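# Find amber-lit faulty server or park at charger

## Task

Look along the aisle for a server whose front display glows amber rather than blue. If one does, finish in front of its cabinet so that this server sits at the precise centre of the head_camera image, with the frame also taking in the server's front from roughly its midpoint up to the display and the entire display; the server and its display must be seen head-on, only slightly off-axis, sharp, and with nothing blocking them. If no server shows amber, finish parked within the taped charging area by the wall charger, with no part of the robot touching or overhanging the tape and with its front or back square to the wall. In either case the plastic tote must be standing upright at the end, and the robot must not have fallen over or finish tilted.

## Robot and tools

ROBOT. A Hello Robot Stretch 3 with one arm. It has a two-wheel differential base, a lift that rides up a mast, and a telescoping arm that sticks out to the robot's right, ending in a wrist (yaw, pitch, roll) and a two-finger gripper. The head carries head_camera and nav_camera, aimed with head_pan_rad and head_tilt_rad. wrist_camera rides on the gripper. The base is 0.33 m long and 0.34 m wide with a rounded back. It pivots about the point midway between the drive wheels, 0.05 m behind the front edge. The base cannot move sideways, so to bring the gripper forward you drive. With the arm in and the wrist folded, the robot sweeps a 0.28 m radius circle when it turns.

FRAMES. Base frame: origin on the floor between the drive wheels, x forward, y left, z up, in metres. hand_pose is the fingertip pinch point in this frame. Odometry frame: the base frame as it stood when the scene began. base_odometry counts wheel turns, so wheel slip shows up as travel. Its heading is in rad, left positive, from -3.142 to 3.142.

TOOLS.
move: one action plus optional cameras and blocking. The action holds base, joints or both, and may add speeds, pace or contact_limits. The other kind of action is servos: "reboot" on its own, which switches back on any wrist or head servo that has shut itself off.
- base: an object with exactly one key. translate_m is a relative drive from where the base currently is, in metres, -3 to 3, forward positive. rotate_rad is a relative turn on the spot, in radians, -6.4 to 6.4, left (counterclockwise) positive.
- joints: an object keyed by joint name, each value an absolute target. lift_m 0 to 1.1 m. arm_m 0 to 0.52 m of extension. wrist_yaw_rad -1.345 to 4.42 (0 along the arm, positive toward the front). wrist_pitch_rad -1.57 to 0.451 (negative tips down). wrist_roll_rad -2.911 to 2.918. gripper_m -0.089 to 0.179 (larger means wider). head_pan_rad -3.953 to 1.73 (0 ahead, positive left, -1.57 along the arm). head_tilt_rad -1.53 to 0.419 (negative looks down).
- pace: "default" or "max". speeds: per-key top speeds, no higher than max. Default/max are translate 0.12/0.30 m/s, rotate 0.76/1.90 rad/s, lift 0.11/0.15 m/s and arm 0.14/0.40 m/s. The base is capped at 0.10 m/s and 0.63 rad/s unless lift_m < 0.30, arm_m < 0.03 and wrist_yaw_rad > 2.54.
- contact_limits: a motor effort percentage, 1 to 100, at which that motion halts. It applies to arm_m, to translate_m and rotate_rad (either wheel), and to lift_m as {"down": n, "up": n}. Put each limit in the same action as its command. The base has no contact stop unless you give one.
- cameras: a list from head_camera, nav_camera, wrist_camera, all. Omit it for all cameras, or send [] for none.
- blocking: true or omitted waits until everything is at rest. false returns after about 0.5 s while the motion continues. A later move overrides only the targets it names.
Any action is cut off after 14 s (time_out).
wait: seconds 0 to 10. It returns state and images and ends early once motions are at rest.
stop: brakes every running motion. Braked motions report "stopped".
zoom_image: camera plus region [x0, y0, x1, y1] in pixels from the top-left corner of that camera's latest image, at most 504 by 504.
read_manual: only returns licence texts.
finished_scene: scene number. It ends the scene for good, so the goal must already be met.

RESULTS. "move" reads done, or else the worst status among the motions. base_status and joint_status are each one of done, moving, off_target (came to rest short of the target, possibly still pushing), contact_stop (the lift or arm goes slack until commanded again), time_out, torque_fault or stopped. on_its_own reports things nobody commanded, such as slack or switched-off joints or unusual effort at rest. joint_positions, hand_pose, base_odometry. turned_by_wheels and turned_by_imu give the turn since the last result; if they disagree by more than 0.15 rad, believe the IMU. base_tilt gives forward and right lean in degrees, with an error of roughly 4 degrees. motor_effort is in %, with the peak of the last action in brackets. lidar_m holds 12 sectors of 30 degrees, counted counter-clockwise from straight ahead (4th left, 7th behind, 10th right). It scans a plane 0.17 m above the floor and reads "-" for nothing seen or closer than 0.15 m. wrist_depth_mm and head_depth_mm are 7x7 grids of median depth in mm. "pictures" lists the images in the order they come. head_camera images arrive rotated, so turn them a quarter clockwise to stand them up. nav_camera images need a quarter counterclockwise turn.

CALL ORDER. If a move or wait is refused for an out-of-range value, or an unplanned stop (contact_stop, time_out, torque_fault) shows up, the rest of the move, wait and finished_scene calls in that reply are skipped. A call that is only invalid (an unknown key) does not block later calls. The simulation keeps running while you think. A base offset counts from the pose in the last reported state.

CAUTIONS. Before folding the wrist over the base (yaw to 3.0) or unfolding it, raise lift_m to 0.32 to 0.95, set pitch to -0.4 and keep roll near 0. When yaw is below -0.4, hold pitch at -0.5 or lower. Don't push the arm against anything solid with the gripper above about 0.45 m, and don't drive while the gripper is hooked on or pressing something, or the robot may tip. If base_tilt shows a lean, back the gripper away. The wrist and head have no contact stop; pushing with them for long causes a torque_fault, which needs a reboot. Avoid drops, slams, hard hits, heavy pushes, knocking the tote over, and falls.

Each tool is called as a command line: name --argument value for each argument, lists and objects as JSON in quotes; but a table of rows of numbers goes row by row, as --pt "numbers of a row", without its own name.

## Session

move

move --joints '{"head_pan_rad": -1.2, "head_tilt_rad": -0.3}'

move --joints '{"head_pan_rad": -2.6, "head_tilt_rad": -0.3}'

move --joints '{"head_pan_rad": 1.2, "head_tilt_rad": -0.3}'

Scene clock: 0.00 s.
base_odometry: x=+0.000 y=+0.000 heading=+0.000
turned_by_wheels: +0.000
turned_by_imu: +0.000
base_tilt: forward=+1.0 right=-1.6
lidar_m: 1.10 1.26 2.15 1.16 1.38 1.66 0.80 0.64 0.63 0.69 1.05 1.84
head_depth_mm: 1728 1781 1764 1759 1751 1752 1731 / 1761 1880 1825 1830 1839 1862 1835 / 1764 1541 1513 1543 1570 1605 1639 / 1708 1270 1290 1313 1332 1352 1373 / 1578 1105 1125 1138 1155 1174 1189 / 1089 1033 1048 1040 1046 1054 1049 / 1608 1261 1254 1243 1233 1223 1222
base_status: not commanded
joint_positions: lift_m=+0.326 arm_m=+0.001 wrist_yaw_rad=+2.974 wrist_pitch_rad=-0.615 wrist_roll_rad=+0.000 gripper_m=+0.037 head_pan_rad=+0.000 head_tilt_rad=-0.003
joint_status: not commanded
measured_speeds: all 0
motor_effort: left_wheel=-0.2 right_wheel=-0.7 lift_m=+15.7 arm_m=-3.5 wrist_yaw_rad=+0.0 wrist_pitch_rad=+2.1 wrist_roll_rad=+0.0 gripper_m=+0.1 head_pan_rad=+0.3 head_tilt_rad=+6.9
hand_pose: x=+0.0113 y=+0.0470 z=+0.2974 quat_wxyz=(+0.270, +0.689, +0.157, +0.654) (m; base frame)
wrist_depth_mm: 148 150 - - - - - / 893 163 897 877 844 836 834 / 739 185 696 730 705 694 684 / 647 593 604 624 605 600 590 / 552 549 159 332 514 516 507 / 482 305 127 293 128 465 460 / 275 280 259 270 415 419 417
pictures: head_camera (sideways), nav_camera (sideways), wrist_camera
Images, in order (width x height): head_camera 896x504, nav_camera 672x504, wrist_camera 644x364.

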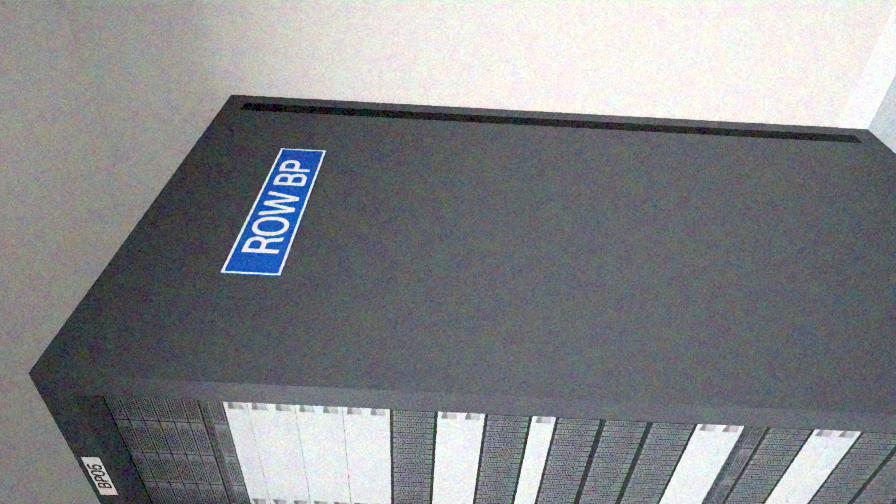

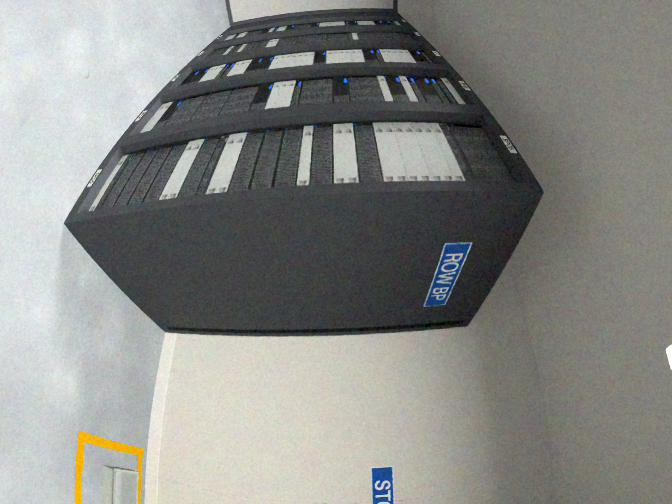

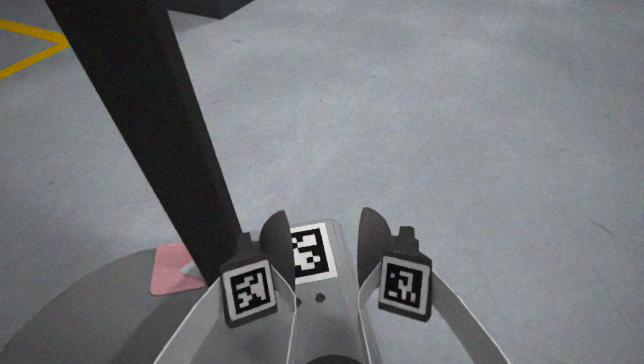

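Scene clock: 1.10 s.
move: done
base_odometry: x=+0.000 y=+0.000 heading=+0.000
turned_by_wheels: +0.000
turned_by_imu: +0.000
base_tilt: forward=+1.2 right=-1.6
lidar_m: 1.10 1.26 2.15 1.16 1.39 1.66 0.80 0.64 0.63 0.69 1.05 1.84
head_depth_mm: 681 702 721 747 770 796 824 / 768 794 821 849 883 914 952 / 879 913 948 990 1031 1077 1130 / 1028 1071 1126 1181 1243 1314 1353 / 1234 1303 1379 1463 1556 1632 1425 / 1539 1632 1728 1845 1983 1755 1419 / 1522 1604 1692 1785 1895 1719 1408
base_status: not commanded
joint_positions: lift_m=+0.326 arm_m=+0.001 wrist_yaw_rad=+2.974 wrist_pitch_rad=-0.615 wrist_roll_rad=+0.000 gripper_m=+0.037 head_pan_rad=-1.226 head_tilt_rad=-0.300
joint_status: all done
measured_speeds: all 0
motor_effort: left_wheel=-0.2(1.1) right_wheel=-0.6(1.2) lift_m=+16.2(16.5) arm_m=-5.3(5.6) wrist_yaw_rad=-0.2(0.5) wrist_pitch_rad=+2.5(2.8) wrist_roll_rad=+0.2(0.3) gripper_m=+0.1(0.5) head_pan_rad=+0.9(5.2) head_tilt_rad=-2.0(4.5)
hand_pose: x=+0.0113 y=+0.0470 z=+0.2974 quat_wxyz=(+0.270, +0.689, +0.157, +0.654) (m; base frame)
wrist_depth_mm: 147 150 - - - - - / 880 164 888 859 839 845 828 / 750 186 696 735 707 690 687 / 647 594 602 623 609 595 583 / 549 545 158 331 512 523 521 / 485 305 127 293 129 464 457 / 275 278 260 268 415 417 413
pictures: head_camera (sideways), nav_camera (sideways), wrist_camera
Images, in order (width x height): head_camera 896x504, nav_camera 672x504, wrist_camera 644x364.

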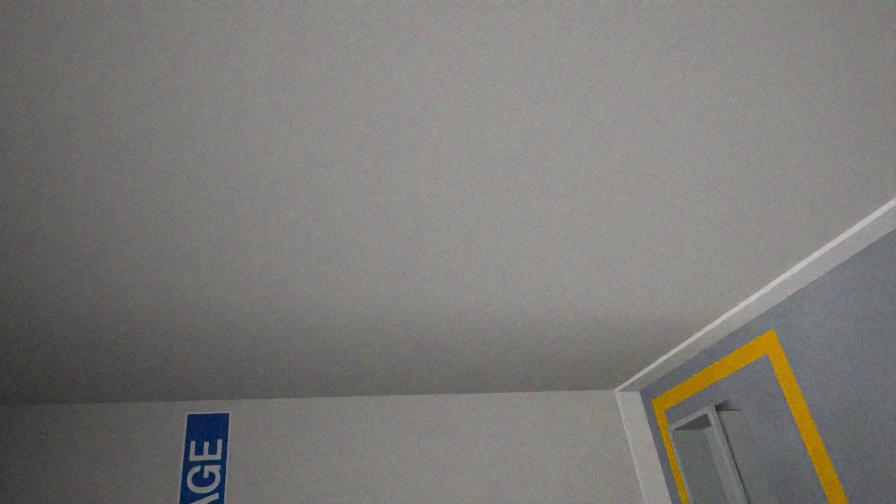

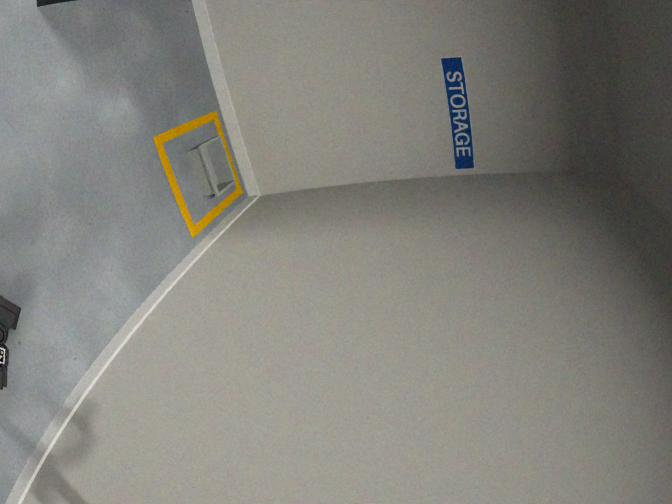

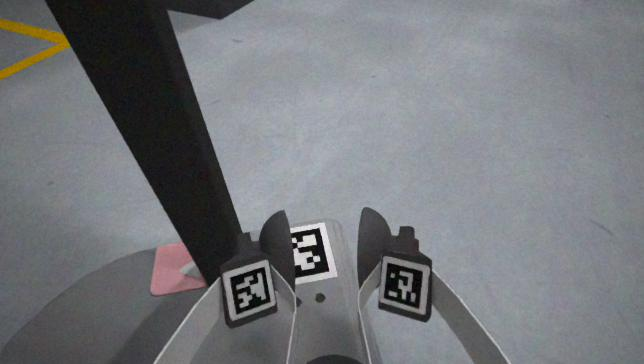

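Scene clock: 2.27 s.
move: done
base_odometry: x=+0.000 y=+0.000 heading=+0.000
turned_by_wheels: +0.000
turned_by_imu: +0.000
base_tilt: forward=+1.2 right=-1.6
lidar_m: 1.10 1.26 2.15 1.16 1.39 1.66 0.80 0.64 0.63 0.69 1.05 1.84
head_depth_mm: 638 684 738 800 873 961 1068 / 609 650 699 754 820 896 990 / 582 620 665 715 772 843 920 / 557 593 632 676 729 790 860 / 536 567 603 645 690 746 809 / 516 543 577 614 657 706 764 / 495 523 554 588 626 670 721
base_status: not commanded
joint_positions: lift_m=+0.326 arm_m=+0.001 wrist_yaw_rad=+2.974 wrist_pitch_rad=-0.615 wrist_roll_rad=+0.000 gripper_m=+0.037 head_pan_rad=-2.638 head_tilt_rad=-0.300
joint_status: all done
measured_speeds: all 0
motor_effort: left_wheel=+0.6(0.9) right_wheel=-1.0(1.2) lift_m=+16.8(17.2) arm_m=-6.4(6.6) wrist_yaw_rad=+0.1(0.7) wrist_pitch_rad=+2.3(2.8) wrist_roll_rad=+0.3(0.3) gripper_m=+0.0(0.7) head_pan_rad=+2.2(4.7) head_tilt_rad=-1.5(4.9)
hand_pose: x=+0.0113 y=+0.0470 z=+0.2974 quat_wxyz=(+0.270, +0.689, +0.157, +0.654) (m; base frame)
wrist_depth_mm: 148 151 - - - - - / 885 162 867 861 861 862 812 / 754 185 718 721 711 705 686 / 644 600 603 625 601 605 591 / 550 548 158 330 517 523 516 / 490 307 127 292 129 464 460 / 275 278 259 268 415 419 417
pictures: head_camera (sideways), nav_camera (sideways), wrist_camera
Images, in order (width x height): head_camera 896x504, nav_camera 672x504, wrist_camera 644x364.

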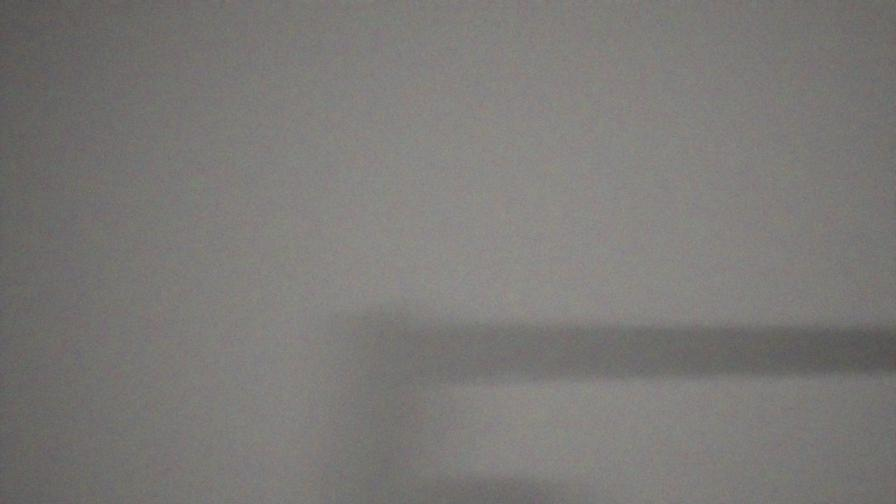

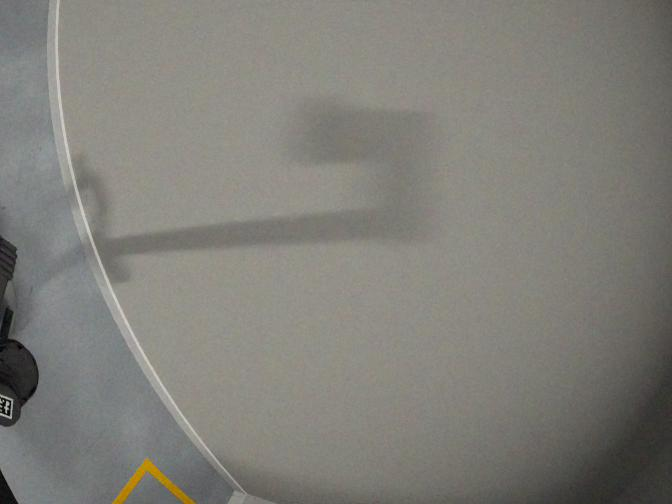

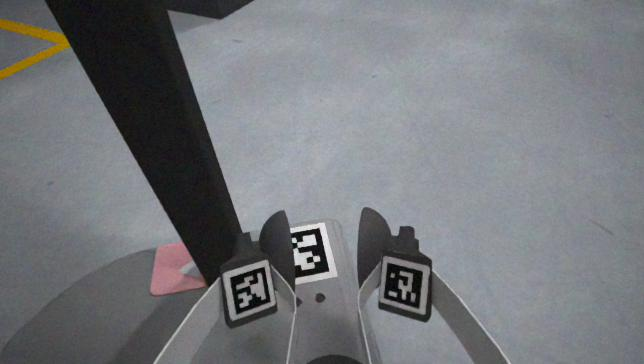

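Scene clock: 5.47 s.
move: done
base_odometry: x=+0.000 y=+0.000 heading=+0.000
turned_by_wheels: +0.000
turned_by_imu: +0.001
base_tilt: forward=+1.1 right=-1.7
lidar_m: 1.10 1.26 2.15 1.16 1.38 1.67 0.80 0.64 0.63 0.69 1.05 1.83
head_depth_mm: 3288 3435 3593 3735 2639 1862 1462 / 3387 3570 3708 - 2590 1862 1449 / 3398 3436 3772 3848 2548 1829 1439 / 2300 2375 2533 2743 2534 1829 1427 / 1718 1841 1968 2111 2156 1824 1419 / 1337 1418 1504 1598 1689 1724 1413 / 1185 1241 1291 1351 1420 1489 1406
base_status: not commanded
joint_positions: lift_m=+0.326 arm_m=+0.001 wrist_yaw_rad=+2.974 wrist_pitch_rad=-0.615 wrist_roll_rad=+0.000 gripper_m=+0.037 head_pan_rad=+1.212 head_tilt_rad=-0.300
joint_status: all done
measured_speeds: translate_m=+0.000 rotate_rad=+0.000 lift_m=+0.000 arm_m=+0.000 wrist_yaw_rad=+0.000 wrist_pitch_rad=+0.000 wrist_roll_rad=+0.000 head_pan_rad=-0.024 head_tilt_rad=+0.000
motor_effort: left_wheel=-0.1(1.5) right_wheel=-0.8(1.3) lift_m=+19.3(19.3) arm_m=-10.6(10.6) wrist_yaw_rad=+0.2(0.9) wrist_pitch_rad=+2.0(2.8) wrist_roll_rad=+0.1(0.3) gripper_m=-0.1(0.7) head_pan_rad=-2.9(5.5) head_tilt_rad=-0.3(3.3)
hand_pose: x=+0.0113 y=+0.0470 z=+0.2974 quat_wxyz=(+0.270, +0.689, +0.157, +0.654) (m; base frame)
wrist_depth_mm: 148 150 - - - - - / 898 163 891 871 852 819 817 / 746 185 722 720 711 681 693 / 632 594 605 616 600 600 600 / 556 552 159 327 521 524 515 / 490 307 127 292 129 467 456 / 273 282 260 268 418 419 414
pictures: head_camera (sideways), nav_camera (sideways), wrist_camera
Images, in order (width x height): head_camera 896x504, nav_camera 672x504, wrist_camera 644x364.

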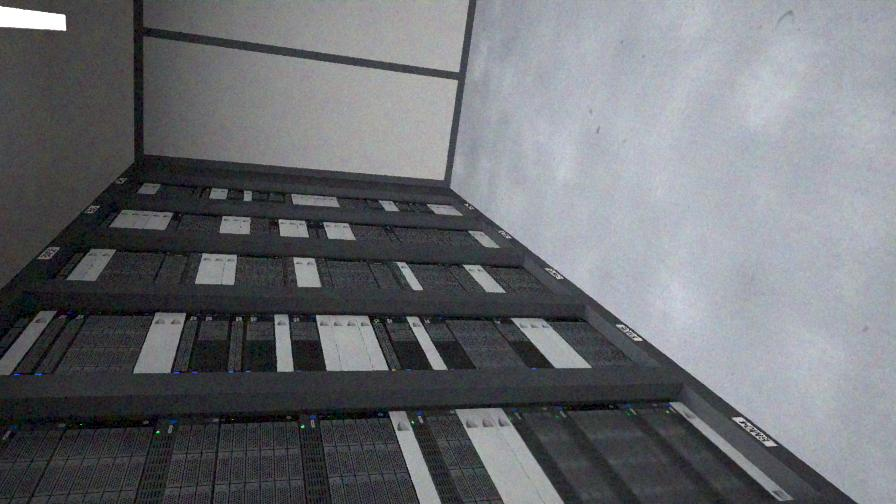

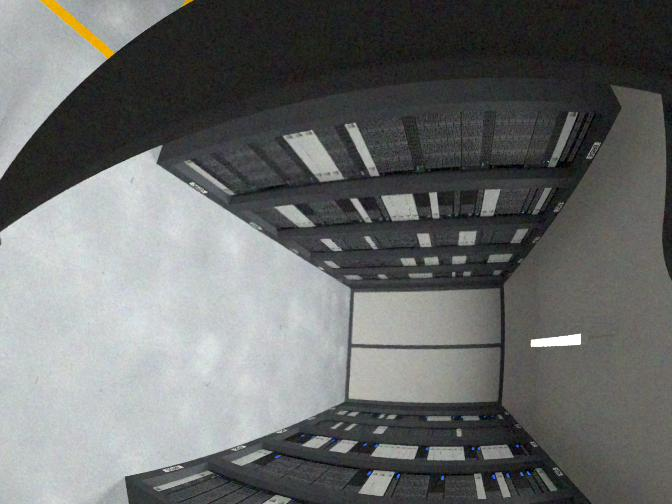

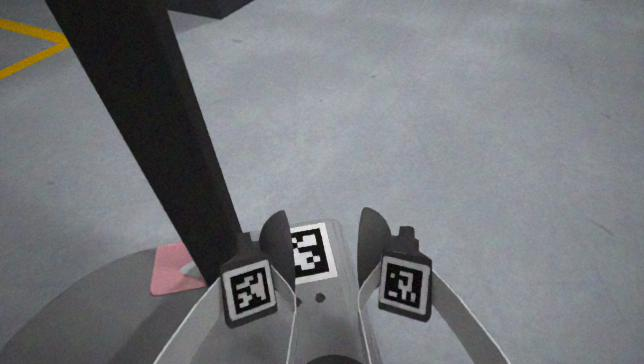

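move --base '{"rotate_rad": 0.96}' --joints '{"head_pan_rad": -0.4, "head_tilt_rad": -0.2}' --pace "max"

move --base '{"translate_m": 1.2}' --joints '{"head_pan_rad": 1.1, "head_tilt_rad": -0.2, "lift_m": 0.27}' --speeds '{"translate_m": 0.2}'

move --joints '{"head_pan_rad": -0.9, "head_tilt_rad": -0.2}'

move --joints '{"head_pan_rad": -3.9, "head_tilt_rad": -0.2}'

Scene clock: 22.03 s.
move: done
base_odometry: x=+0.000 y=+0.000 heading=+0.959
turned_by_wheels: +0.959
turned_by_imu: +0.978
base_tilt: forward=+1.3 right=-1.7
lidar_m: 2.71 1.16 1.25 1.78 0.86 0.65 0.63 0.66 0.95 1.84 1.14 1.10
head_depth_mm: 1067 1076 1084 1014 1057 1109 1182 / 1259 1281 1288 1304 1324 1333 1339 / 1512 1460 1488 1540 1585 1654 1528 / 2398 1923 1995 2087 2159 1989 1579 / 2769 3019 3060 3118 2714 2062 1569 / 2825 3588 3745 - 2997 2052 1554 / 2642 3483 3631 3776 2964 2039 1542
base_status: done
joint_positions: lift_m=+0.326 arm_m=+0.001 wrist_yaw_rad=+2.974 wrist_pitch_rad=-0.615 wrist_roll_rad=+0.000 gripper_m=+0.037 head_pan_rad=-0.407 head_tilt_rad=-0.200
joint_status: all done
measured_speeds: all 0
motor_effort: left_wheel=-12.9(15.5) right_wheel=+10.6(16.5) lift_m=+21.7(22.3) arm_m=-15.7(16.3) wrist_yaw_rad=+0.1(0.8) wrist_pitch_rad=+2.2(2.9) wrist_roll_rad=+0.3(0.4) gripper_m=-0.2(0.7) head_pan_rad=+3.3(4.2) head_tilt_rad=+5.8(9.0)
hand_pose: x=+0.0113 y=+0.0470 z=+0.2974 quat_wxyz=(+0.270, +0.689, +0.157, +0.654) (m; base frame)
wrist_depth_mm: 141 150 - - - - 956 / 866 163 896 880 852 831 834 / 753 186 707 721 707 709 690 / 637 602 602 622 618 594 585 / 564 560 159 329 518 525 514 / 482 304 127 293 129 464 469 / 275 280 260 266 421 420 415
pictures: head_camera (sideways), nav_camera (sideways), wrist_camera
Images, in order (width x height): head_camera 896x504, nav_camera 672x504, wrist_camera 644x364.

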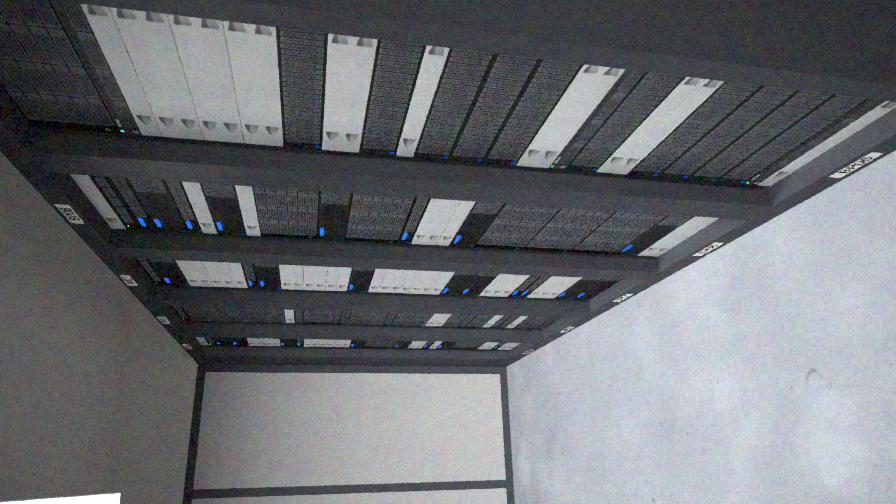

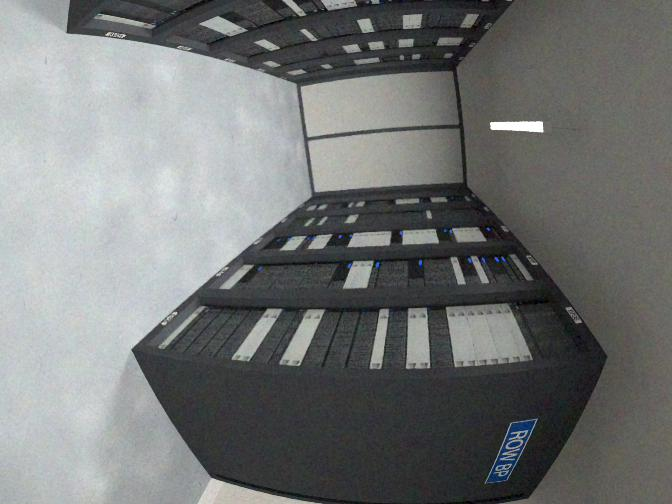

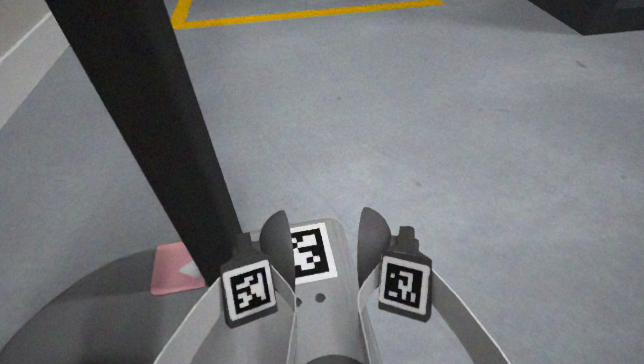

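Scene clock: 30.00 s.
move: done
base_odometry: x=+0.689 y=+0.982 heading=+0.959
turned_by_wheels: +0.000
turned_by_imu: +0.009
base_tilt: forward=+1.0 right=-1.7
lidar_m: 2.59 1.07 0.76 0.79 0.84 1.88 1.83 1.93 0.83 0.79 0.80 1.14
head_depth_mm: 836 882 933 984 1032 1073 1125 / 798 838 881 931 984 1041 1108 / 761 799 835 880 923 981 1037 / 727 760 794 835 877 925 978 / 644 671 703 732 771 809 854 / 664 689 719 749 784 825 866 / 641 667 695 722 757 792 829
base_status: done
joint_positions: lift_m=+0.270 arm_m=+0.001 wrist_yaw_rad=+2.974 wrist_pitch_rad=-0.616 wrist_roll_rad=+0.000 gripper_m=+0.037 head_pan_rad=+1.100 head_tilt_rad=-0.200
joint_status: all done
measured_speeds: all 0
motor_effort: left_wheel=-1.8(8.2) right_wheel=+11.3(17.8) lift_m=+37.0(37.0) arm_m=-13.3(16.2) wrist_yaw_rad=-0.4(1.1) wrist_pitch_rad=+2.2(3.0) wrist_roll_rad=+0.1(0.3) gripper_m=+0.5(0.7) head_pan_rad=-2.5(5.8) head_tilt_rad=+5.0(8.3)
hand_pose: x=+0.0113 y=+0.0469 z=+0.2410 quat_wxyz=(+0.270, +0.689, +0.157, +0.654) (m; base frame)
wrist_depth_mm: 144 149 800 829 840 840 853 / 781 163 753 732 732 734 716 / 649 186 612 633 608 585 599 / 560 521 300 533 527 521 513 / 481 272 160 260 449 456 452 / 244 243 127 231 128 405 399 / 219 221 207 217 351 362 359
pictures: head_camera (sideways), nav_camera (sideways), wrist_camera
Images, in order (width x height): head_camera 896x504, nav_camera 672x504, wrist_camera 644x364.

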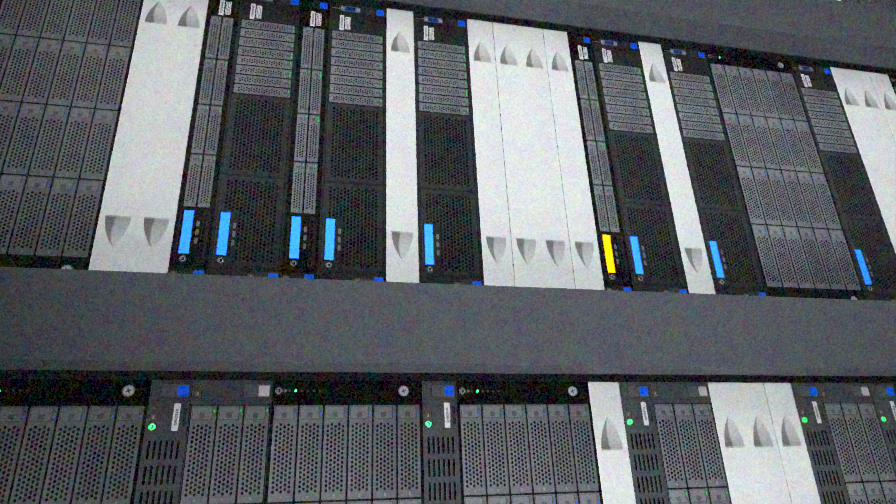

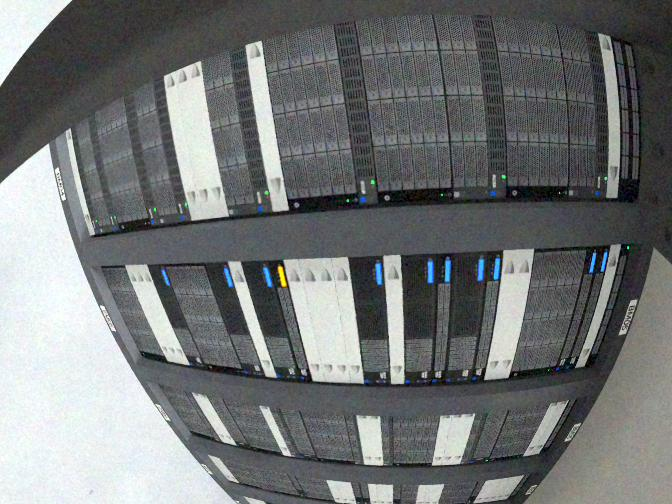

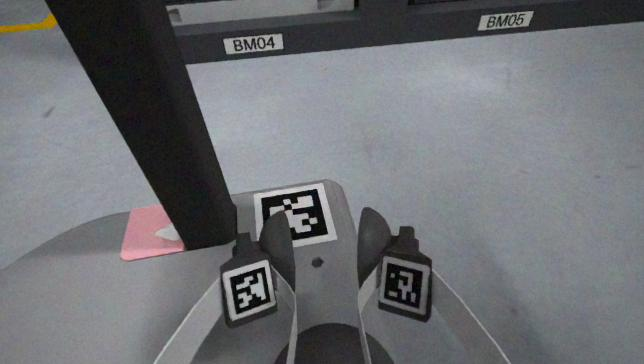

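Scene clock: 32.43 s.
move: done
base_odometry: x=+0.689 y=+0.982 heading=+0.959
turned_by_wheels: +0.000
turned_by_imu: +0.001
base_tilt: forward=+1.0 right=-1.6
lidar_m: 2.59 1.07 0.76 0.79 0.84 1.88 1.83 1.93 0.83 0.79 0.80 1.14
head_depth_mm: 740 759 779 799 819 785 806 / 800 822 845 870 893 924 953 / 871 894 924 952 981 1017 1050 / 946 979 1016 1049 1091 1129 1180 / 971 1007 1047 1095 1147 1201 1267 / 1172 1218 1272 1332 1384 1454 1454 / 1303 1355 1407 1478 1547 1638 1551
base_status: not commanded
joint_positions: lift_m=+0.270 arm_m=+0.001 wrist_yaw_rad=+2.974 wrist_pitch_rad=-0.616 wrist_roll_rad=+0.000 gripper_m=+0.037 head_pan_rad=-0.912 head_tilt_rad=-0.200
joint_status: all done
measured_speeds: translate_m=+0.000 rotate_rad=+0.000 lift_m=+0.000 arm_m=+0.000 wrist_yaw_rad=+0.000 wrist_pitch_rad=+0.000 wrist_roll_rad=+0.000 head_pan_rad=+0.024 head_tilt_rad=+0.000
motor_effort: left_wheel=-1.7(2.7) right_wheel=+11.3(11.7) lift_m=+38.6(39.1) arm_m=-13.5(14.4) wrist_yaw_rad=-0.1(0.7) wrist_pitch_rad=+2.5(2.8) wrist_roll_rad=+0.2(0.3) gripper_m=-0.2(0.7) head_pan_rad=+3.4(4.7) head_tilt_rad=+4.7(7.3)
hand_pose: x=+0.0113 y=+0.0469 z=+0.2410 quat_wxyz=(+0.270, +0.689, +0.157, +0.654) (m; base frame)
wrist_depth_mm: 145 149 777 825 836 835 851 / 764 163 757 742 746 732 708 / 651 186 619 629 623 611 606 / 551 517 301 528 523 525 513 / 482 271 160 260 453 457 451 / 242 241 127 232 128 406 400 / 217 221 205 219 354 363 363
pictures: head_camera (sideways), nav_camera (sideways), wrist_camera
Images, in order (width x height): head_camera 896x504, nav_camera 672x504, wrist_camera 644x364.

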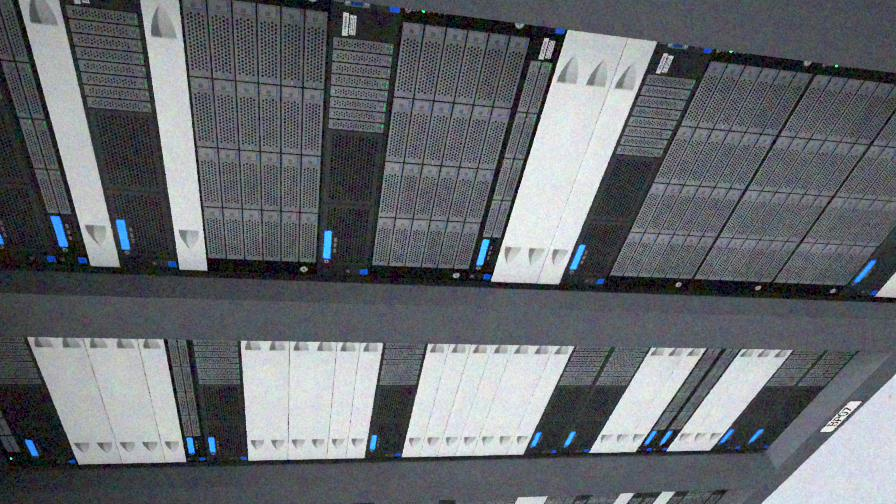

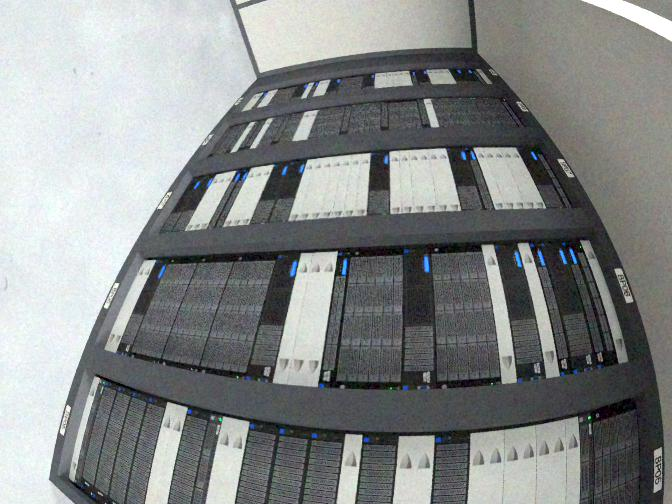

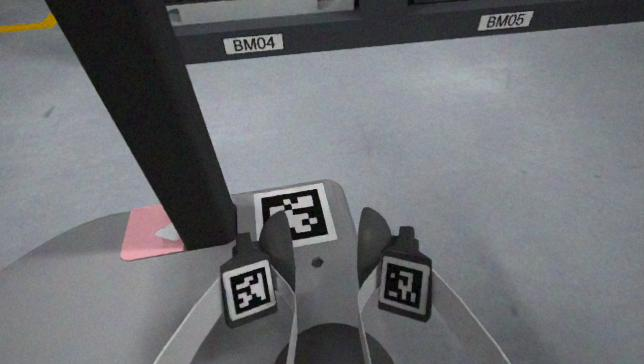

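Scene clock: 35.33 s.
move: done
base_odometry: x=+0.689 y=+0.982 heading=+0.959
turned_by_wheels: +0.000
turned_by_imu: +0.001
base_tilt: forward=+1.0 right=-1.7
lidar_m: 2.59 1.07 0.76 0.79 0.84 1.88 1.83 1.93 0.82 0.79 0.80 1.14
head_depth_mm: - - - - - - - / - 2171 - - - - - / 2223 2292 2355 2451 2560 2207 1591 / 2062 2149 2269 2373 2528 2088 1577 / 1902 1977 2073 2173 2282 2058 1557 / 1768 1839 1902 1987 2098 2052 1554 / 1637 1702 1769 1825 1912 1938 1545
base_status: not commanded
joint_positions: lift_m=+0.270 arm_m=+0.001 wrist_yaw_rad=+2.974 wrist_pitch_rad=-0.616 wrist_roll_rad=+0.000 gripper_m=+0.037 head_pan_rad=-3.912 head_tilt_rad=-0.200
joint_status: all done
measured_speeds: translate_m=+0.000 rotate_rad=+0.000 lift_m=+0.000 arm_m=+0.000 wrist_yaw_rad=+0.000 wrist_pitch_rad=+0.000 wrist_roll_rad=+0.000 head_pan_rad=+0.024 head_tilt_rad=+0.000
motor_effort: left_wheel=-1.0(2.9) right_wheel=+11.7(11.8) lift_m=+38.6(39.1) arm_m=-12.8(13.9) wrist_yaw_rad=-0.2(0.9) wrist_pitch_rad=+2.4(2.8) wrist_roll_rad=+0.2(0.3) gripper_m=-0.2(0.6) head_pan_rad=+2.8(5.2) head_tilt_rad=+4.7(7.0)
hand_pose: x=+0.0113 y=+0.0469 z=+0.2410 quat_wxyz=(+0.270, +0.689, +0.157, +0.654) (m; base frame)
wrist_depth_mm: 144 149 800 826 830 846 849 / 782 163 757 740 735 737 719 / 652 186 607 633 617 606 586 / 550 514 301 526 523 522 514 / 475 271 159 260 447 452 448 / 243 242 127 233 128 405 400 / 217 221 207 218 354 361 359
pictures: head_camera (sideways), nav_camera (sideways), wrist_camera
Images, in order (width x height): head_camera 896x504, nav_camera 672x504, wrist_camera 644x364.

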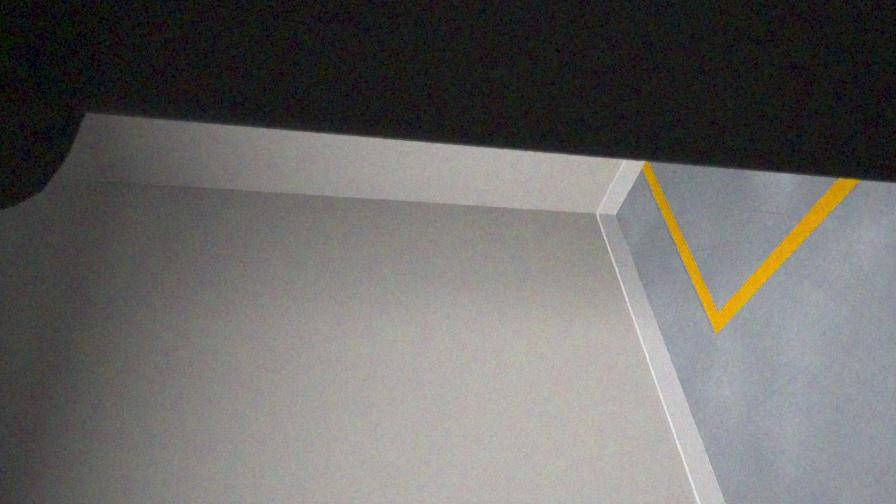

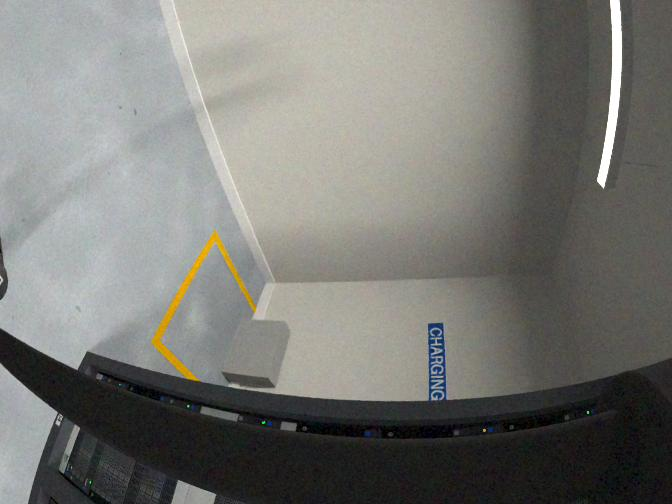

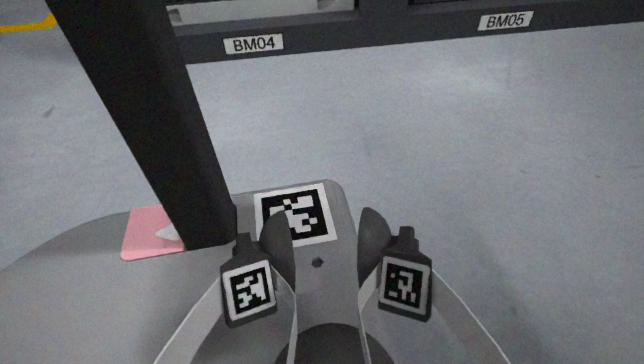

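move --base '{"rotate_rad": -0.42}' --joints '{"head_pan_rad": 1.57, "head_tilt_rad": -0.385}' --pace "max" --cameras '[]'

move --base '{"translate_m": 0.55}' --speeds '{"translate_m": 0.2}' --cameras '[]'

move --base '{"rotate_rad": 0.42}' --pace "max"

Scene clock: 61.50 s.
move: done
base_odometry: x=+0.689 y=+0.982 heading=+0.540
turned_by_wheels: -0.420
turned_by_imu: -0.426
base_tilt: forward=+0.9 right=-1.7
lidar_m: 1.39 1.97 0.99 0.76 0.80 0.81 1.85 1.83 2.01 0.83 0.79 0.90
head_depth_mm: 754 820 898 990 1105 1211 1306 / 726 787 858 943 1046 1182 1279 / 701 758 823 900 996 1115 1229 / 626 681 736 813 904 1025 1169 / 628 676 727 791 866 959 1074 / 635 678 732 793 865 950 1053 / 613 657 705 761 828 904 1010
base_status: done
joint_positions: lift_m=+0.270 arm_m=+0.001 wrist_yaw_rad=+2.974 wrist_pitch_rad=-0.616 wrist_roll_rad=+0.000 gripper_m=+0.037 head_pan_rad=+1.582 head_tilt_rad=-0.385
joint_status: all done
measured_speeds: translate_m=+0.000 rotate_rad=+0.000 lift_m=+0.000 arm_m=+0.000 wrist_yaw_rad=+0.000 wrist_pitch_rad=+0.000 wrist_roll_rad=+0.000 head_pan_rad=-0.024 head_tilt_rad=+0.000
motor_effort: left_wheel=+7.7(16.7) right_wheel=-11.5(16.7) lift_m=+37.8(38.8) arm_m=-13.9(14.0) wrist_yaw_rad=+0.4(0.7) wrist_pitch_rad=+2.5(3.0) wrist_roll_rad=+0.3(0.3) gripper_m=+0.1(0.6) head_pan_rad=-2.5(5.3) head_tilt_rad=-2.0(6.9)
hand_pose: x=+0.0113 y=+0.0469 z=+0.2410 quat_wxyz=(+0.270, +0.689, +0.157, +0.654) (m; base frame)
wrist_depth_mm: 144 149 808 896 932 915 907 / 664 163 775 749 743 741 717 / 660 186 611 621 603 605 602 / 549 514 299 524 524 516 509 / 478 271 159 262 447 453 451 / 243 242 127 232 128 401 404 / 218 221 206 217 356 365 362
pictures: none
No camera images: "cameras" was empty.

Scene clock: 66.20 s.
move: done
base_odometry: x=+1.161 y=+1.265 heading=+0.540
turned_by_wheels: +0.000
turned_by_imu: +0.004
base_tilt: forward=+1.2 right=-1.8
lidar_m: 1.05 2.31 1.23 0.98 0.97 1.09 2.36 2.35 0.77 0.61 0.62 0.63
head_depth_mm: 960 1046 1145 1239 1354 1533 1362 / 924 1002 1091 1198 1330 1486 1352 / 888 960 1043 1142 1259 1410 1348 / 808 875 954 1045 1164 1302 1331 / 825 880 953 1029 1127 1236 1296 / 802 859 925 1001 1092 1198 1263 / 776 827 892 960 1041 1143 1226
base_status: done
joint_positions: lift_m=+0.270 arm_m=+0.001 wrist_yaw_rad=+2.974 wrist_pitch_rad=-0.616 wrist_roll_rad=+0.000 gripper_m=+0.037 head_pan_rad=+1.570 head_tilt_rad=-0.385
joint_status: not commanded
measured_speeds: all 0
motor_effort: left_wheel=+11.3(13.8) right_wheel=-0.3(8.9) lift_m=+37.6(38.4) arm_m=-15.9(16.3) wrist_yaw_rad=+0.4(0.8) wrist_pitch_rad=+2.4(2.8) wrist_roll_rad=+0.3(0.3) gripper_m=+0.1(0.7) head_pan_rad=-2.4(3.4) head_tilt_rad=-2.6(3.2)
hand_pose: x=+0.0113 y=+0.0469 z=+0.2410 quat_wxyz=(+0.270, +0.689, +0.157, +0.654) (m; base frame)
wrist_depth_mm: 144 150 925 932 919 895 888 / 759 163 766 749 739 733 718 / 649 186 612 632 617 602 595 / 563 515 301 537 526 520 502 / 478 271 161 259 447 458 449 / 243 242 127 232 128 406 404 / 218 221 206 218 354 359 357
pictures: none
No camera images: "cameras" was empty.

Scene clock: 67.43 s.
move: done
base_odometry: x=+1.161 y=+1.265 heading=+0.959
turned_by_wheels: +0.420
turned_by_imu: +0.428
base_tilt: forward=+0.9 right=-1.5
lidar_m: 2.36 1.29 0.98 0.96 0.99 2.41 2.35 0.84 0.61 0.62 0.63 0.94
head_depth_mm: 789 846 896 948 1019 1142 1260 / 795 852 919 998 1088 1175 1268 / 802 860 928 1005 1102 1213 1288 / 810 866 936 1015 1107 1224 1306 / 814 871 951 1036 1135 1238 1299 / 778 831 895 976 1077 1216 1286 / 820 883 963 1046 1150 1271 1309
base_status: done
joint_positions: lift_m=+0.270 arm_m=+0.001 wrist_yaw_rad=+2.974 wrist_pitch_rad=-0.616 wrist_roll_rad=+0.000 gripper_m=+0.037 head_pan_rad=+1.570 head_tilt_rad=-0.385
joint_status: not commanded
measured_speeds: all 0
motor_effort: left_wheel=-9.0(17.0) right_wheel=+10.7(16.5) lift_m=+37.8(38.1) arm_m=-15.4(15.7) wrist_yaw_rad=+0.5(0.7) wrist_pitch_rad=+2.5(2.9) wrist_roll_rad=+0.0(0.3) gripper_m=+0.0(0.7) head_pan_rad=-2.0(3.0) head_tilt_rad=-1.4(2.8)
hand_pose: x=+0.0113 y=+0.0469 z=+0.2410 quat_wxyz=(+0.270, +0.689, +0.157, +0.654) (m; base frame)
wrist_depth_mm: 142 150 928 937 919 909 901 / 766 163 766 760 733 728 725 / 660 186 614 621 617 609 595 / 556 519 301 527 532 520 516 / 480 270 159 260 441 462 449 / 243 241 128 232 129 410 400 / 217 220 207 218 353 364 362
pictures: head_camera (sideways), nav_camera (sideways), wrist_camera
Images, in order (width x height): head_camera 896x504, nav_camera 672x504, wrist_camera 644x364.

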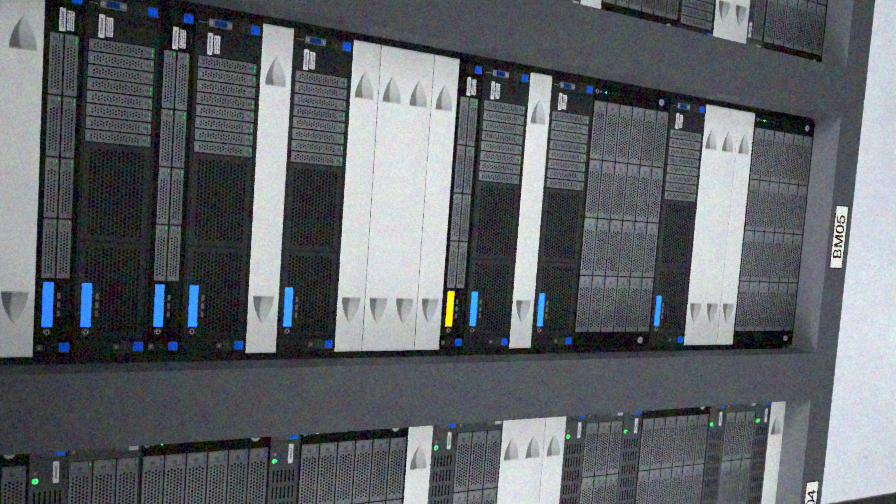

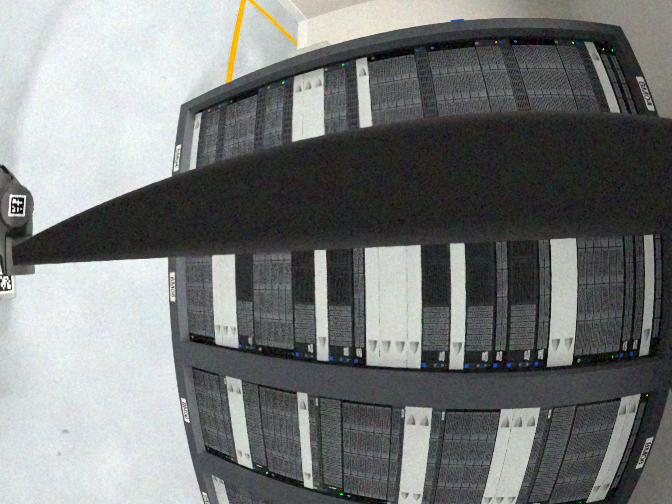

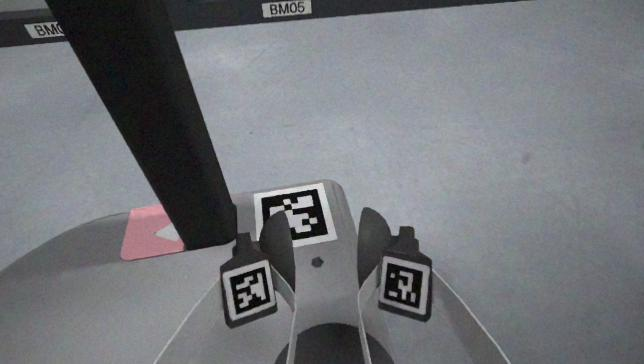

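move --joints '{"head_tilt_rad": -0.4}' --cameras '["head_camera"]'

zoom_image --camera "head_camera" --region '[398, 202, 498, 302]'

Scene clock: 72.10 s.
move: done
base_odometry: x=+1.161 y=+1.265 heading=+0.959
turned_by_wheels: +0.000
turned_by_imu: +0.001
base_tilt: forward=+1.1 right=-1.6
lidar_m: 2.37 1.28 0.98 0.96 0.99 2.40 2.35 0.84 0.61 0.62 0.63 0.94
head_depth_mm: 786 843 896 955 1023 1165 1275 / 791 853 918 1000 1095 1192 1266 / 798 860 927 1013 1107 1225 1299 / 806 867 941 1023 1120 1239 1294 / 812 874 956 1042 1138 1244 1300 / 776 833 897 980 1087 1229 1280 / 820 881 966 1050 1161 1293 1310
base_status: not commanded
joint_positions: lift_m=+0.270 arm_m=+0.001 wrist_yaw_rad=+2.974 wrist_pitch_rad=-0.616 wrist_roll_rad=+0.000 gripper_m=+0.037 head_pan_rad=+1.570 head_tilt_rad=-0.399
joint_status: all done
measured_speeds: all 0
motor_effort: left_wheel=-9.2(9.2) right_wheel=+10.6(11.0) lift_m=+36.8(37.6) arm_m=-15.0(15.1) wrist_yaw_rad=-0.3(0.5) wrist_pitch_rad=+2.0(2.6) wrist_roll_rad=+0.3(0.3) gripper_m=+0.1(0.5) head_pan_rad=-2.2(2.5) head_tilt_rad=-2.9(3.6)
hand_pose: x=+0.0113 y=+0.0469 z=+0.2410 quat_wxyz=(+0.270, +0.689, +0.157, +0.654) (m; base frame)
wrist_depth_mm: 142 150 925 944 918 905 880 / 776 163 765 752 739 728 725 / 648 186 626 628 615 600 599 / 552 515 299 528 523 519 509 / 483 272 159 258 444 449 450 / 245 242 127 231 128 406 399 / 219 220 206 219 353 363 362
pictures: head_camera (sideways)
Images, in order (width x height): head_camera 896x504.

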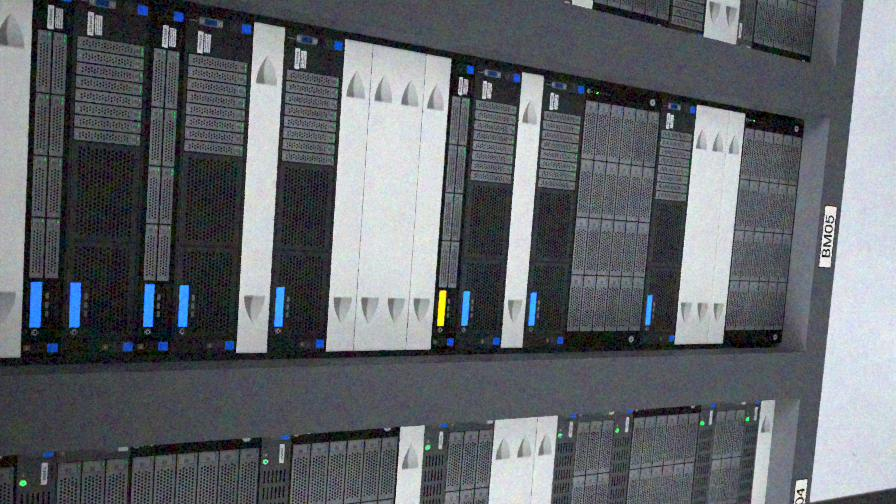

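Scaled by 5.040 from the camera's 896x504 image, which has a finer 1280x720 frame.

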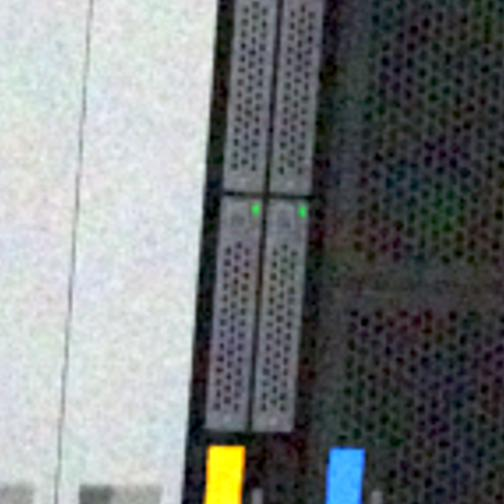

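finished_scene --scene 2

The scene is finished: the task was done.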